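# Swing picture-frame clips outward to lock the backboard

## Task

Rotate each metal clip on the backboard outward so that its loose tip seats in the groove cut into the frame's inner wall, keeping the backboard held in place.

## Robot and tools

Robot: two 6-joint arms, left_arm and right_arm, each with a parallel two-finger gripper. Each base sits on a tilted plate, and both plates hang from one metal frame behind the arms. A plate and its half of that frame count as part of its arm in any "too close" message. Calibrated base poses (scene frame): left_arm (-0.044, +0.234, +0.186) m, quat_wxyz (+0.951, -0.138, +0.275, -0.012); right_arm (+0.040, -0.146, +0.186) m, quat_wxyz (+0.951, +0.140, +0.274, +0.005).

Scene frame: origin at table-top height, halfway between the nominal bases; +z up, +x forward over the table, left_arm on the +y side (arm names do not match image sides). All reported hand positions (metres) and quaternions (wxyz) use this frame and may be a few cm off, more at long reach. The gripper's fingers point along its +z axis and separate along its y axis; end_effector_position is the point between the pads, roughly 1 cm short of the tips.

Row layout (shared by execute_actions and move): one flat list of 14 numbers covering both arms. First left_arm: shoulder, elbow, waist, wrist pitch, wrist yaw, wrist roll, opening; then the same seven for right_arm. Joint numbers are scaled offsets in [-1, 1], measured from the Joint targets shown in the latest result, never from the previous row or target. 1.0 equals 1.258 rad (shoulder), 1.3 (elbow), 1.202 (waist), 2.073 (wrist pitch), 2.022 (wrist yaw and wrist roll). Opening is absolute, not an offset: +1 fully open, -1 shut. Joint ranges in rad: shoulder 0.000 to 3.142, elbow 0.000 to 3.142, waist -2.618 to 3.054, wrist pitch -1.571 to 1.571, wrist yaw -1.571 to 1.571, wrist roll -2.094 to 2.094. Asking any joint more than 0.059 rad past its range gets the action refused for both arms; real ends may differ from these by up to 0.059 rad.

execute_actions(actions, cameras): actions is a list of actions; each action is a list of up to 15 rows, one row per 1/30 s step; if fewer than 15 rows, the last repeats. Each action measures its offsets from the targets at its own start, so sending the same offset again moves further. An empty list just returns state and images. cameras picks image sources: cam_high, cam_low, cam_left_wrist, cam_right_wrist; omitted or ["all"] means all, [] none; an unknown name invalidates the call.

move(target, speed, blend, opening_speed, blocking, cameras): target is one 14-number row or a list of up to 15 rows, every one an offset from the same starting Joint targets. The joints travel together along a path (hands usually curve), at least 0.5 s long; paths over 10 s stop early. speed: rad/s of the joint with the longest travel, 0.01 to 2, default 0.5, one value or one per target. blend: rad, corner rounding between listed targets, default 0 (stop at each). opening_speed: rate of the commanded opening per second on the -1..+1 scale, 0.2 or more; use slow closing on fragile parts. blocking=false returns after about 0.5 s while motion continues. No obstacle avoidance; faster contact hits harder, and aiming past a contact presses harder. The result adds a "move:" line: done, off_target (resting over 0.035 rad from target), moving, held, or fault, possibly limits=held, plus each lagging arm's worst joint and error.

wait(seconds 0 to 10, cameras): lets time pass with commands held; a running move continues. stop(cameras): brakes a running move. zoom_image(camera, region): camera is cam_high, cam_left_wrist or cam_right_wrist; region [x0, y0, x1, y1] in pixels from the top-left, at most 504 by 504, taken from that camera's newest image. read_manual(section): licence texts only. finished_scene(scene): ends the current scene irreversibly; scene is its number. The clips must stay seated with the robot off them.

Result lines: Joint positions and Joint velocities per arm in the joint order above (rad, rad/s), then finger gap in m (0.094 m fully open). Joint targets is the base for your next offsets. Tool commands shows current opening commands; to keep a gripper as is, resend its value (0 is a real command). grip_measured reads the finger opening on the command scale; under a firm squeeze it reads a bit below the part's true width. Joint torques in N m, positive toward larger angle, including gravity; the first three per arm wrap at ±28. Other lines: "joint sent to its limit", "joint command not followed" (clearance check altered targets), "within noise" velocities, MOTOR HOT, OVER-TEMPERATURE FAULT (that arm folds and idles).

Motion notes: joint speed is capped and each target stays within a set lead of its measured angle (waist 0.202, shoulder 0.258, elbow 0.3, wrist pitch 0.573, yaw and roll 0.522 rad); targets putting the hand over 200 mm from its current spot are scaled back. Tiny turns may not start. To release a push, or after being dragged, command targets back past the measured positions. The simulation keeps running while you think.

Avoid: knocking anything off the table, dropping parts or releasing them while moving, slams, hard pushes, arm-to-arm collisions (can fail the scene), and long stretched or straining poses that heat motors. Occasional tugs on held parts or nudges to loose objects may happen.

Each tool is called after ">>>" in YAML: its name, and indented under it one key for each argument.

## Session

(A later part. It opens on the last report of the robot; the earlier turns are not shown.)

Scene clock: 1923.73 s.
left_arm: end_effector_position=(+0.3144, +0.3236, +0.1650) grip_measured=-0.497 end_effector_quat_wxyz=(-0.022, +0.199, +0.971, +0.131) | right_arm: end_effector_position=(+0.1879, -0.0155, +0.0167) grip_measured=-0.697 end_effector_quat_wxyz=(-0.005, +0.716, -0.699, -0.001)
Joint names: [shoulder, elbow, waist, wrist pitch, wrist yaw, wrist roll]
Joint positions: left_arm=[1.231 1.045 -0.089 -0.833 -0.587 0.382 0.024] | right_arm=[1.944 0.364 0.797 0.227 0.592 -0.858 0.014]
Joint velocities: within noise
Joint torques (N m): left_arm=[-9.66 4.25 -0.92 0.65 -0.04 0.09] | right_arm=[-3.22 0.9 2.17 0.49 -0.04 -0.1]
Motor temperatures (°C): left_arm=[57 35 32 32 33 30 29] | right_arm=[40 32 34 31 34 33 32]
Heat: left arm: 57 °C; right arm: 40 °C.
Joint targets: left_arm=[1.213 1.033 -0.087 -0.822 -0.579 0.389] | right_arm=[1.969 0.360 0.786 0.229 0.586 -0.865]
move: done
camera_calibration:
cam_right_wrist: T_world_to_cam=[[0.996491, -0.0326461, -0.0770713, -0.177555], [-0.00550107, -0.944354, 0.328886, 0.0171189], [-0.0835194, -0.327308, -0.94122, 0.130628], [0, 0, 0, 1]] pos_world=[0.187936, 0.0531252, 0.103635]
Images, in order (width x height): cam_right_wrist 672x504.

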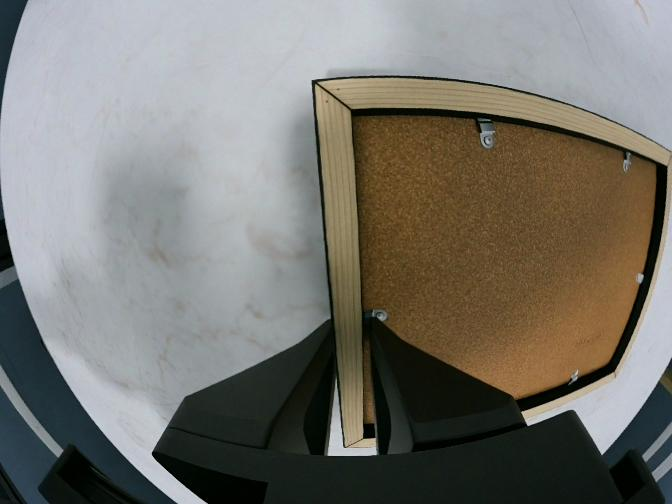

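>>> move:
  target:
    - [0,0,0,0,0,0,-0.5,0,0,0,0,0,0,-0.3]
    - [0,0,0,0,0,0,-0.5,-0.12,0.008,0.02,-0.09,0,0,-0.3]
  speed: 0.25
  opening_speed: 0.6
  cameras: ["cam_right_wrist"]

>>> zoom_image:
  camera: "cam_right_wrist"
  region: [340, 220, 440, 320]

Scene clock: 1936.53 s.
left_arm: end_effector_position=(+0.3144, +0.3236, +0.1650) grip_measured=-0.497 end_effector_quat_wxyz=(-0.022, +0.199, +0.971, +0.131) | right_arm: end_effector_position=(+0.1846, -0.0287, +0.0312) grip_measured=-0.302 end_effector_quat_wxyz=(+0.018, +0.728, -0.686, -0.007)
Joint names: [shoulder, elbow, waist, wrist pitch, wrist yaw, wrist roll]
Joint positions: left_arm=[1.231 1.045 -0.089 -0.833 -0.587 0.382 0.024] | right_arm=[1.832 0.359 0.801 0.063 0.584 -0.858 0.033]
Joint velocities: within noise
Joint torques (N m): left_arm=[-9.63 4.25 -0.94 0.64 -0.03 0.1] | right_arm=[-6.46 2.58 3.69 0.28 0.04 -0.1]
Motor temperatures (°C): left_arm=[57 35 32 32 33 30 29] | right_arm=[40 32 34 31 34 33 32]
Heat: left arm: 57 °C; right arm: 40 °C.
Joint targets: left_arm=[1.213 1.033 -0.087 -0.822 -0.579 0.389] | right_arm=[1.818 0.371 0.810 0.043 0.586 -0.865]
move: done
camera_calibration:
cam_right_wrist: T_world_to_cam=[[0.993109, 0.000228207, -0.117196, -0.170746], [0.0416884, -0.935281, 0.351441, -0.00923743], [-0.109531, -0.353905, -0.928846, 0.143296], [0, 0, 0, 1]] pos_world=[0.185649, 0.0421125, 0.116335]
Images, in order (width x height): cam_right_wrist 672x504.

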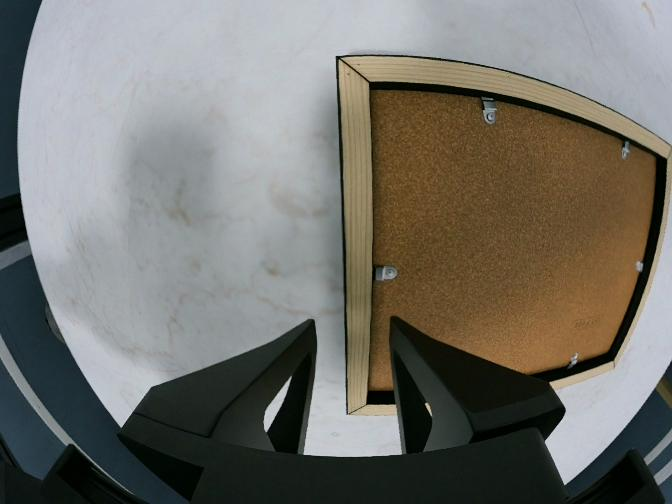

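Scaled by 5.040 from the camera's 672x504 image, which has a finer 960x720 frame.

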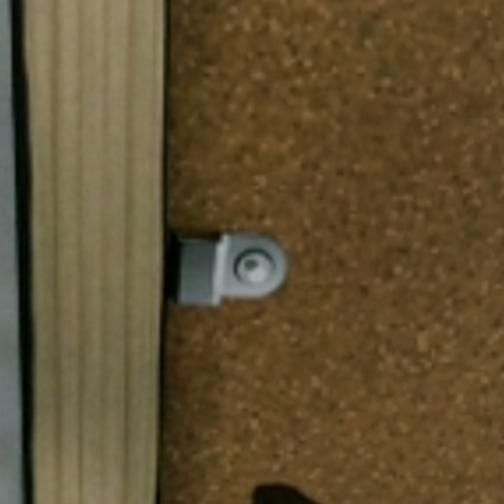

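>>> move:
  target: [0,0,0,0,0,0,-0.5,-0.34,0.06,0.0,-0.15,0,0,-0.3]
  speed: 0.6
  cameras: ["cam_right_wrist"]

Scene clock: 1947.57 s.
left_arm: end_effector_position=(+0.3144, +0.3236, +0.1650) grip_measured=-0.497 end_effector_quat_wxyz=(-0.022, +0.199, +0.971, +0.131) | right_arm: end_effector_position=(+0.2524, -0.0261, +0.0959) grip_measured=-0.302 end_effector_quat_wxyz=(-0.064, +0.687, -0.724, -0.002)
Joint names: [shoulder, elbow, waist, wrist pitch, wrist yaw, wrist roll]
Joint positions: left_arm=[1.231 1.045 -0.089 -0.833 -0.587 0.382 0.024] | right_arm=[1.401 0.436 0.801 -0.247 0.585 -0.858 0.033]
Joint velocities: within noise
Joint torques (N m): left_arm=[-9.63 4.23 -0.98 0.65 -0.03 0.09] | right_arm=[-5.05 5.23 3 0.52 -0.03 -0.08]
Motor temperatures (°C): left_arm=[57 35 32 32 33 30 29] | right_arm=[40 32 34 31 34 33 32]
Heat: left arm: 57 °C; right arm: 40 °C.
Joint targets: left_arm=[1.213 1.033 -0.087 -0.822 -0.579 0.389] | right_arm=[1.390 0.449 0.810 -0.268 0.586 -0.865]
move: done
camera_calibration:
cam_right_wrist: T_world_to_cam=[[0.994533, -0.10441, -0.00159388, -0.244688], [-0.100913, -0.964922, 0.242366, 0.0132824], [-0.0268434, -0.24088, -0.970184, 0.197862], [0, 0, 0, 1]] pos_world=[0.250002, 0.0349297, 0.188353]
Images, in order (width x height): cam_right_wrist 672x504.

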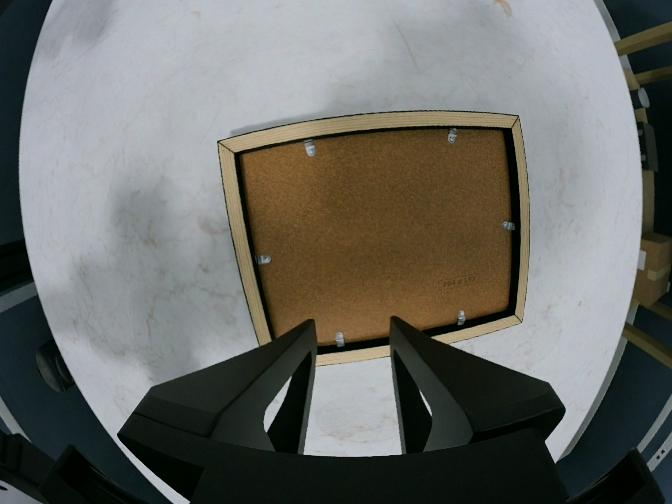

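>>> zoom_image:
  camera: "cam_right_wrist"
  region: [220, 100, 380, 260]

>>> zoom_image:
  camera: "cam_right_wrist"
  region: [400, 100, 540, 240]

>>> zoom_image:
  camera: "cam_right_wrist"
  region: [410, 270, 510, 370]

>>> zoom_image:
  camera: "cam_right_wrist"
  region: [300, 280, 400, 380]

>>> zoom_image:
  camera: "cam_right_wrist"
  region: [220, 220, 300, 300]

Scaled by 3.150 from the camera's 672x504 image, which has a finer 960x720 frame.

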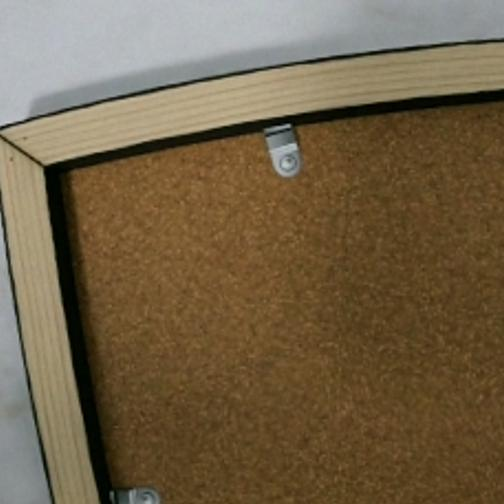

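Scaled by 3.600 from the camera's 672x504 image, which has a finer 960x720 frame.

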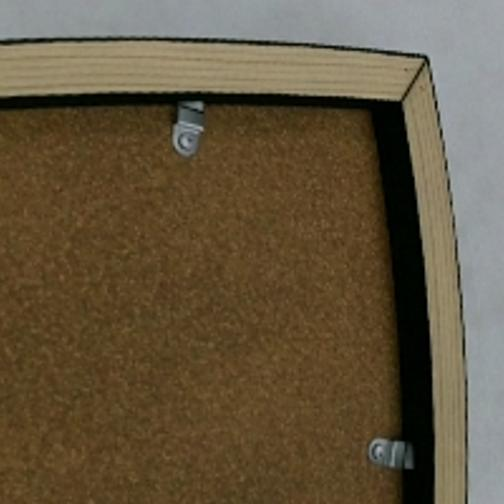

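Scaled by 5.040 from the camera's 672x504 image, which has a finer 960x720 frame.

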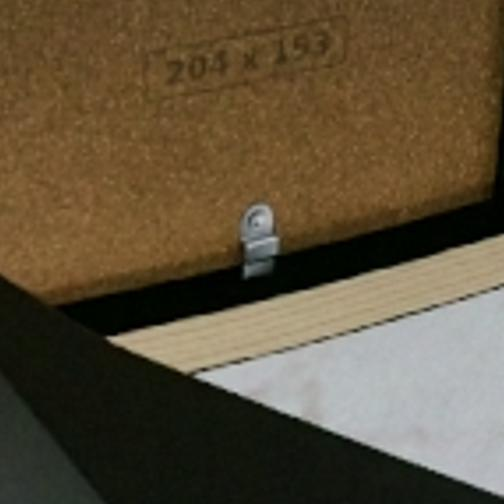

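Scaled by 5.040 from the camera's 672x504 image, which has a finer 960x720 frame.

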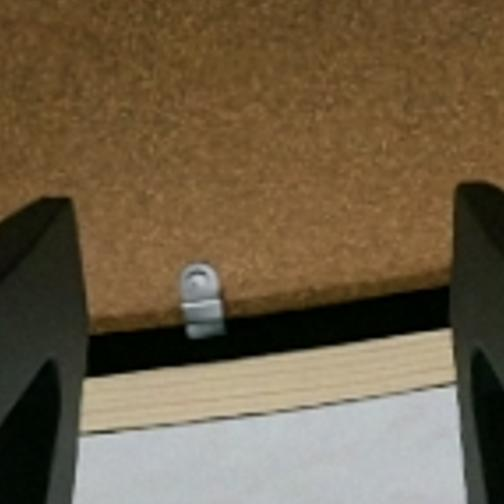

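Scaled by 6.300 from the camera's 672x504 image, which has a finer 960x720 frame.

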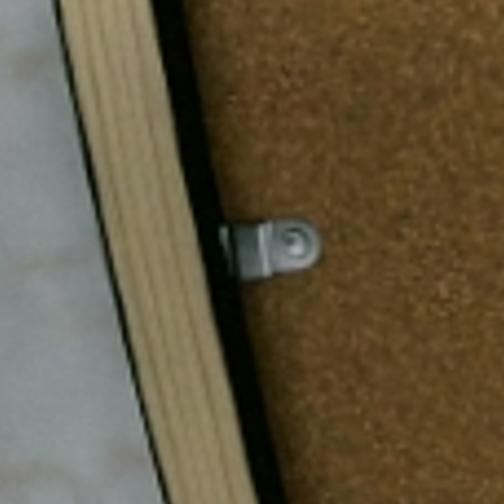

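>>> finished_scene:
  scene: 2

The scene is finished: the task was done.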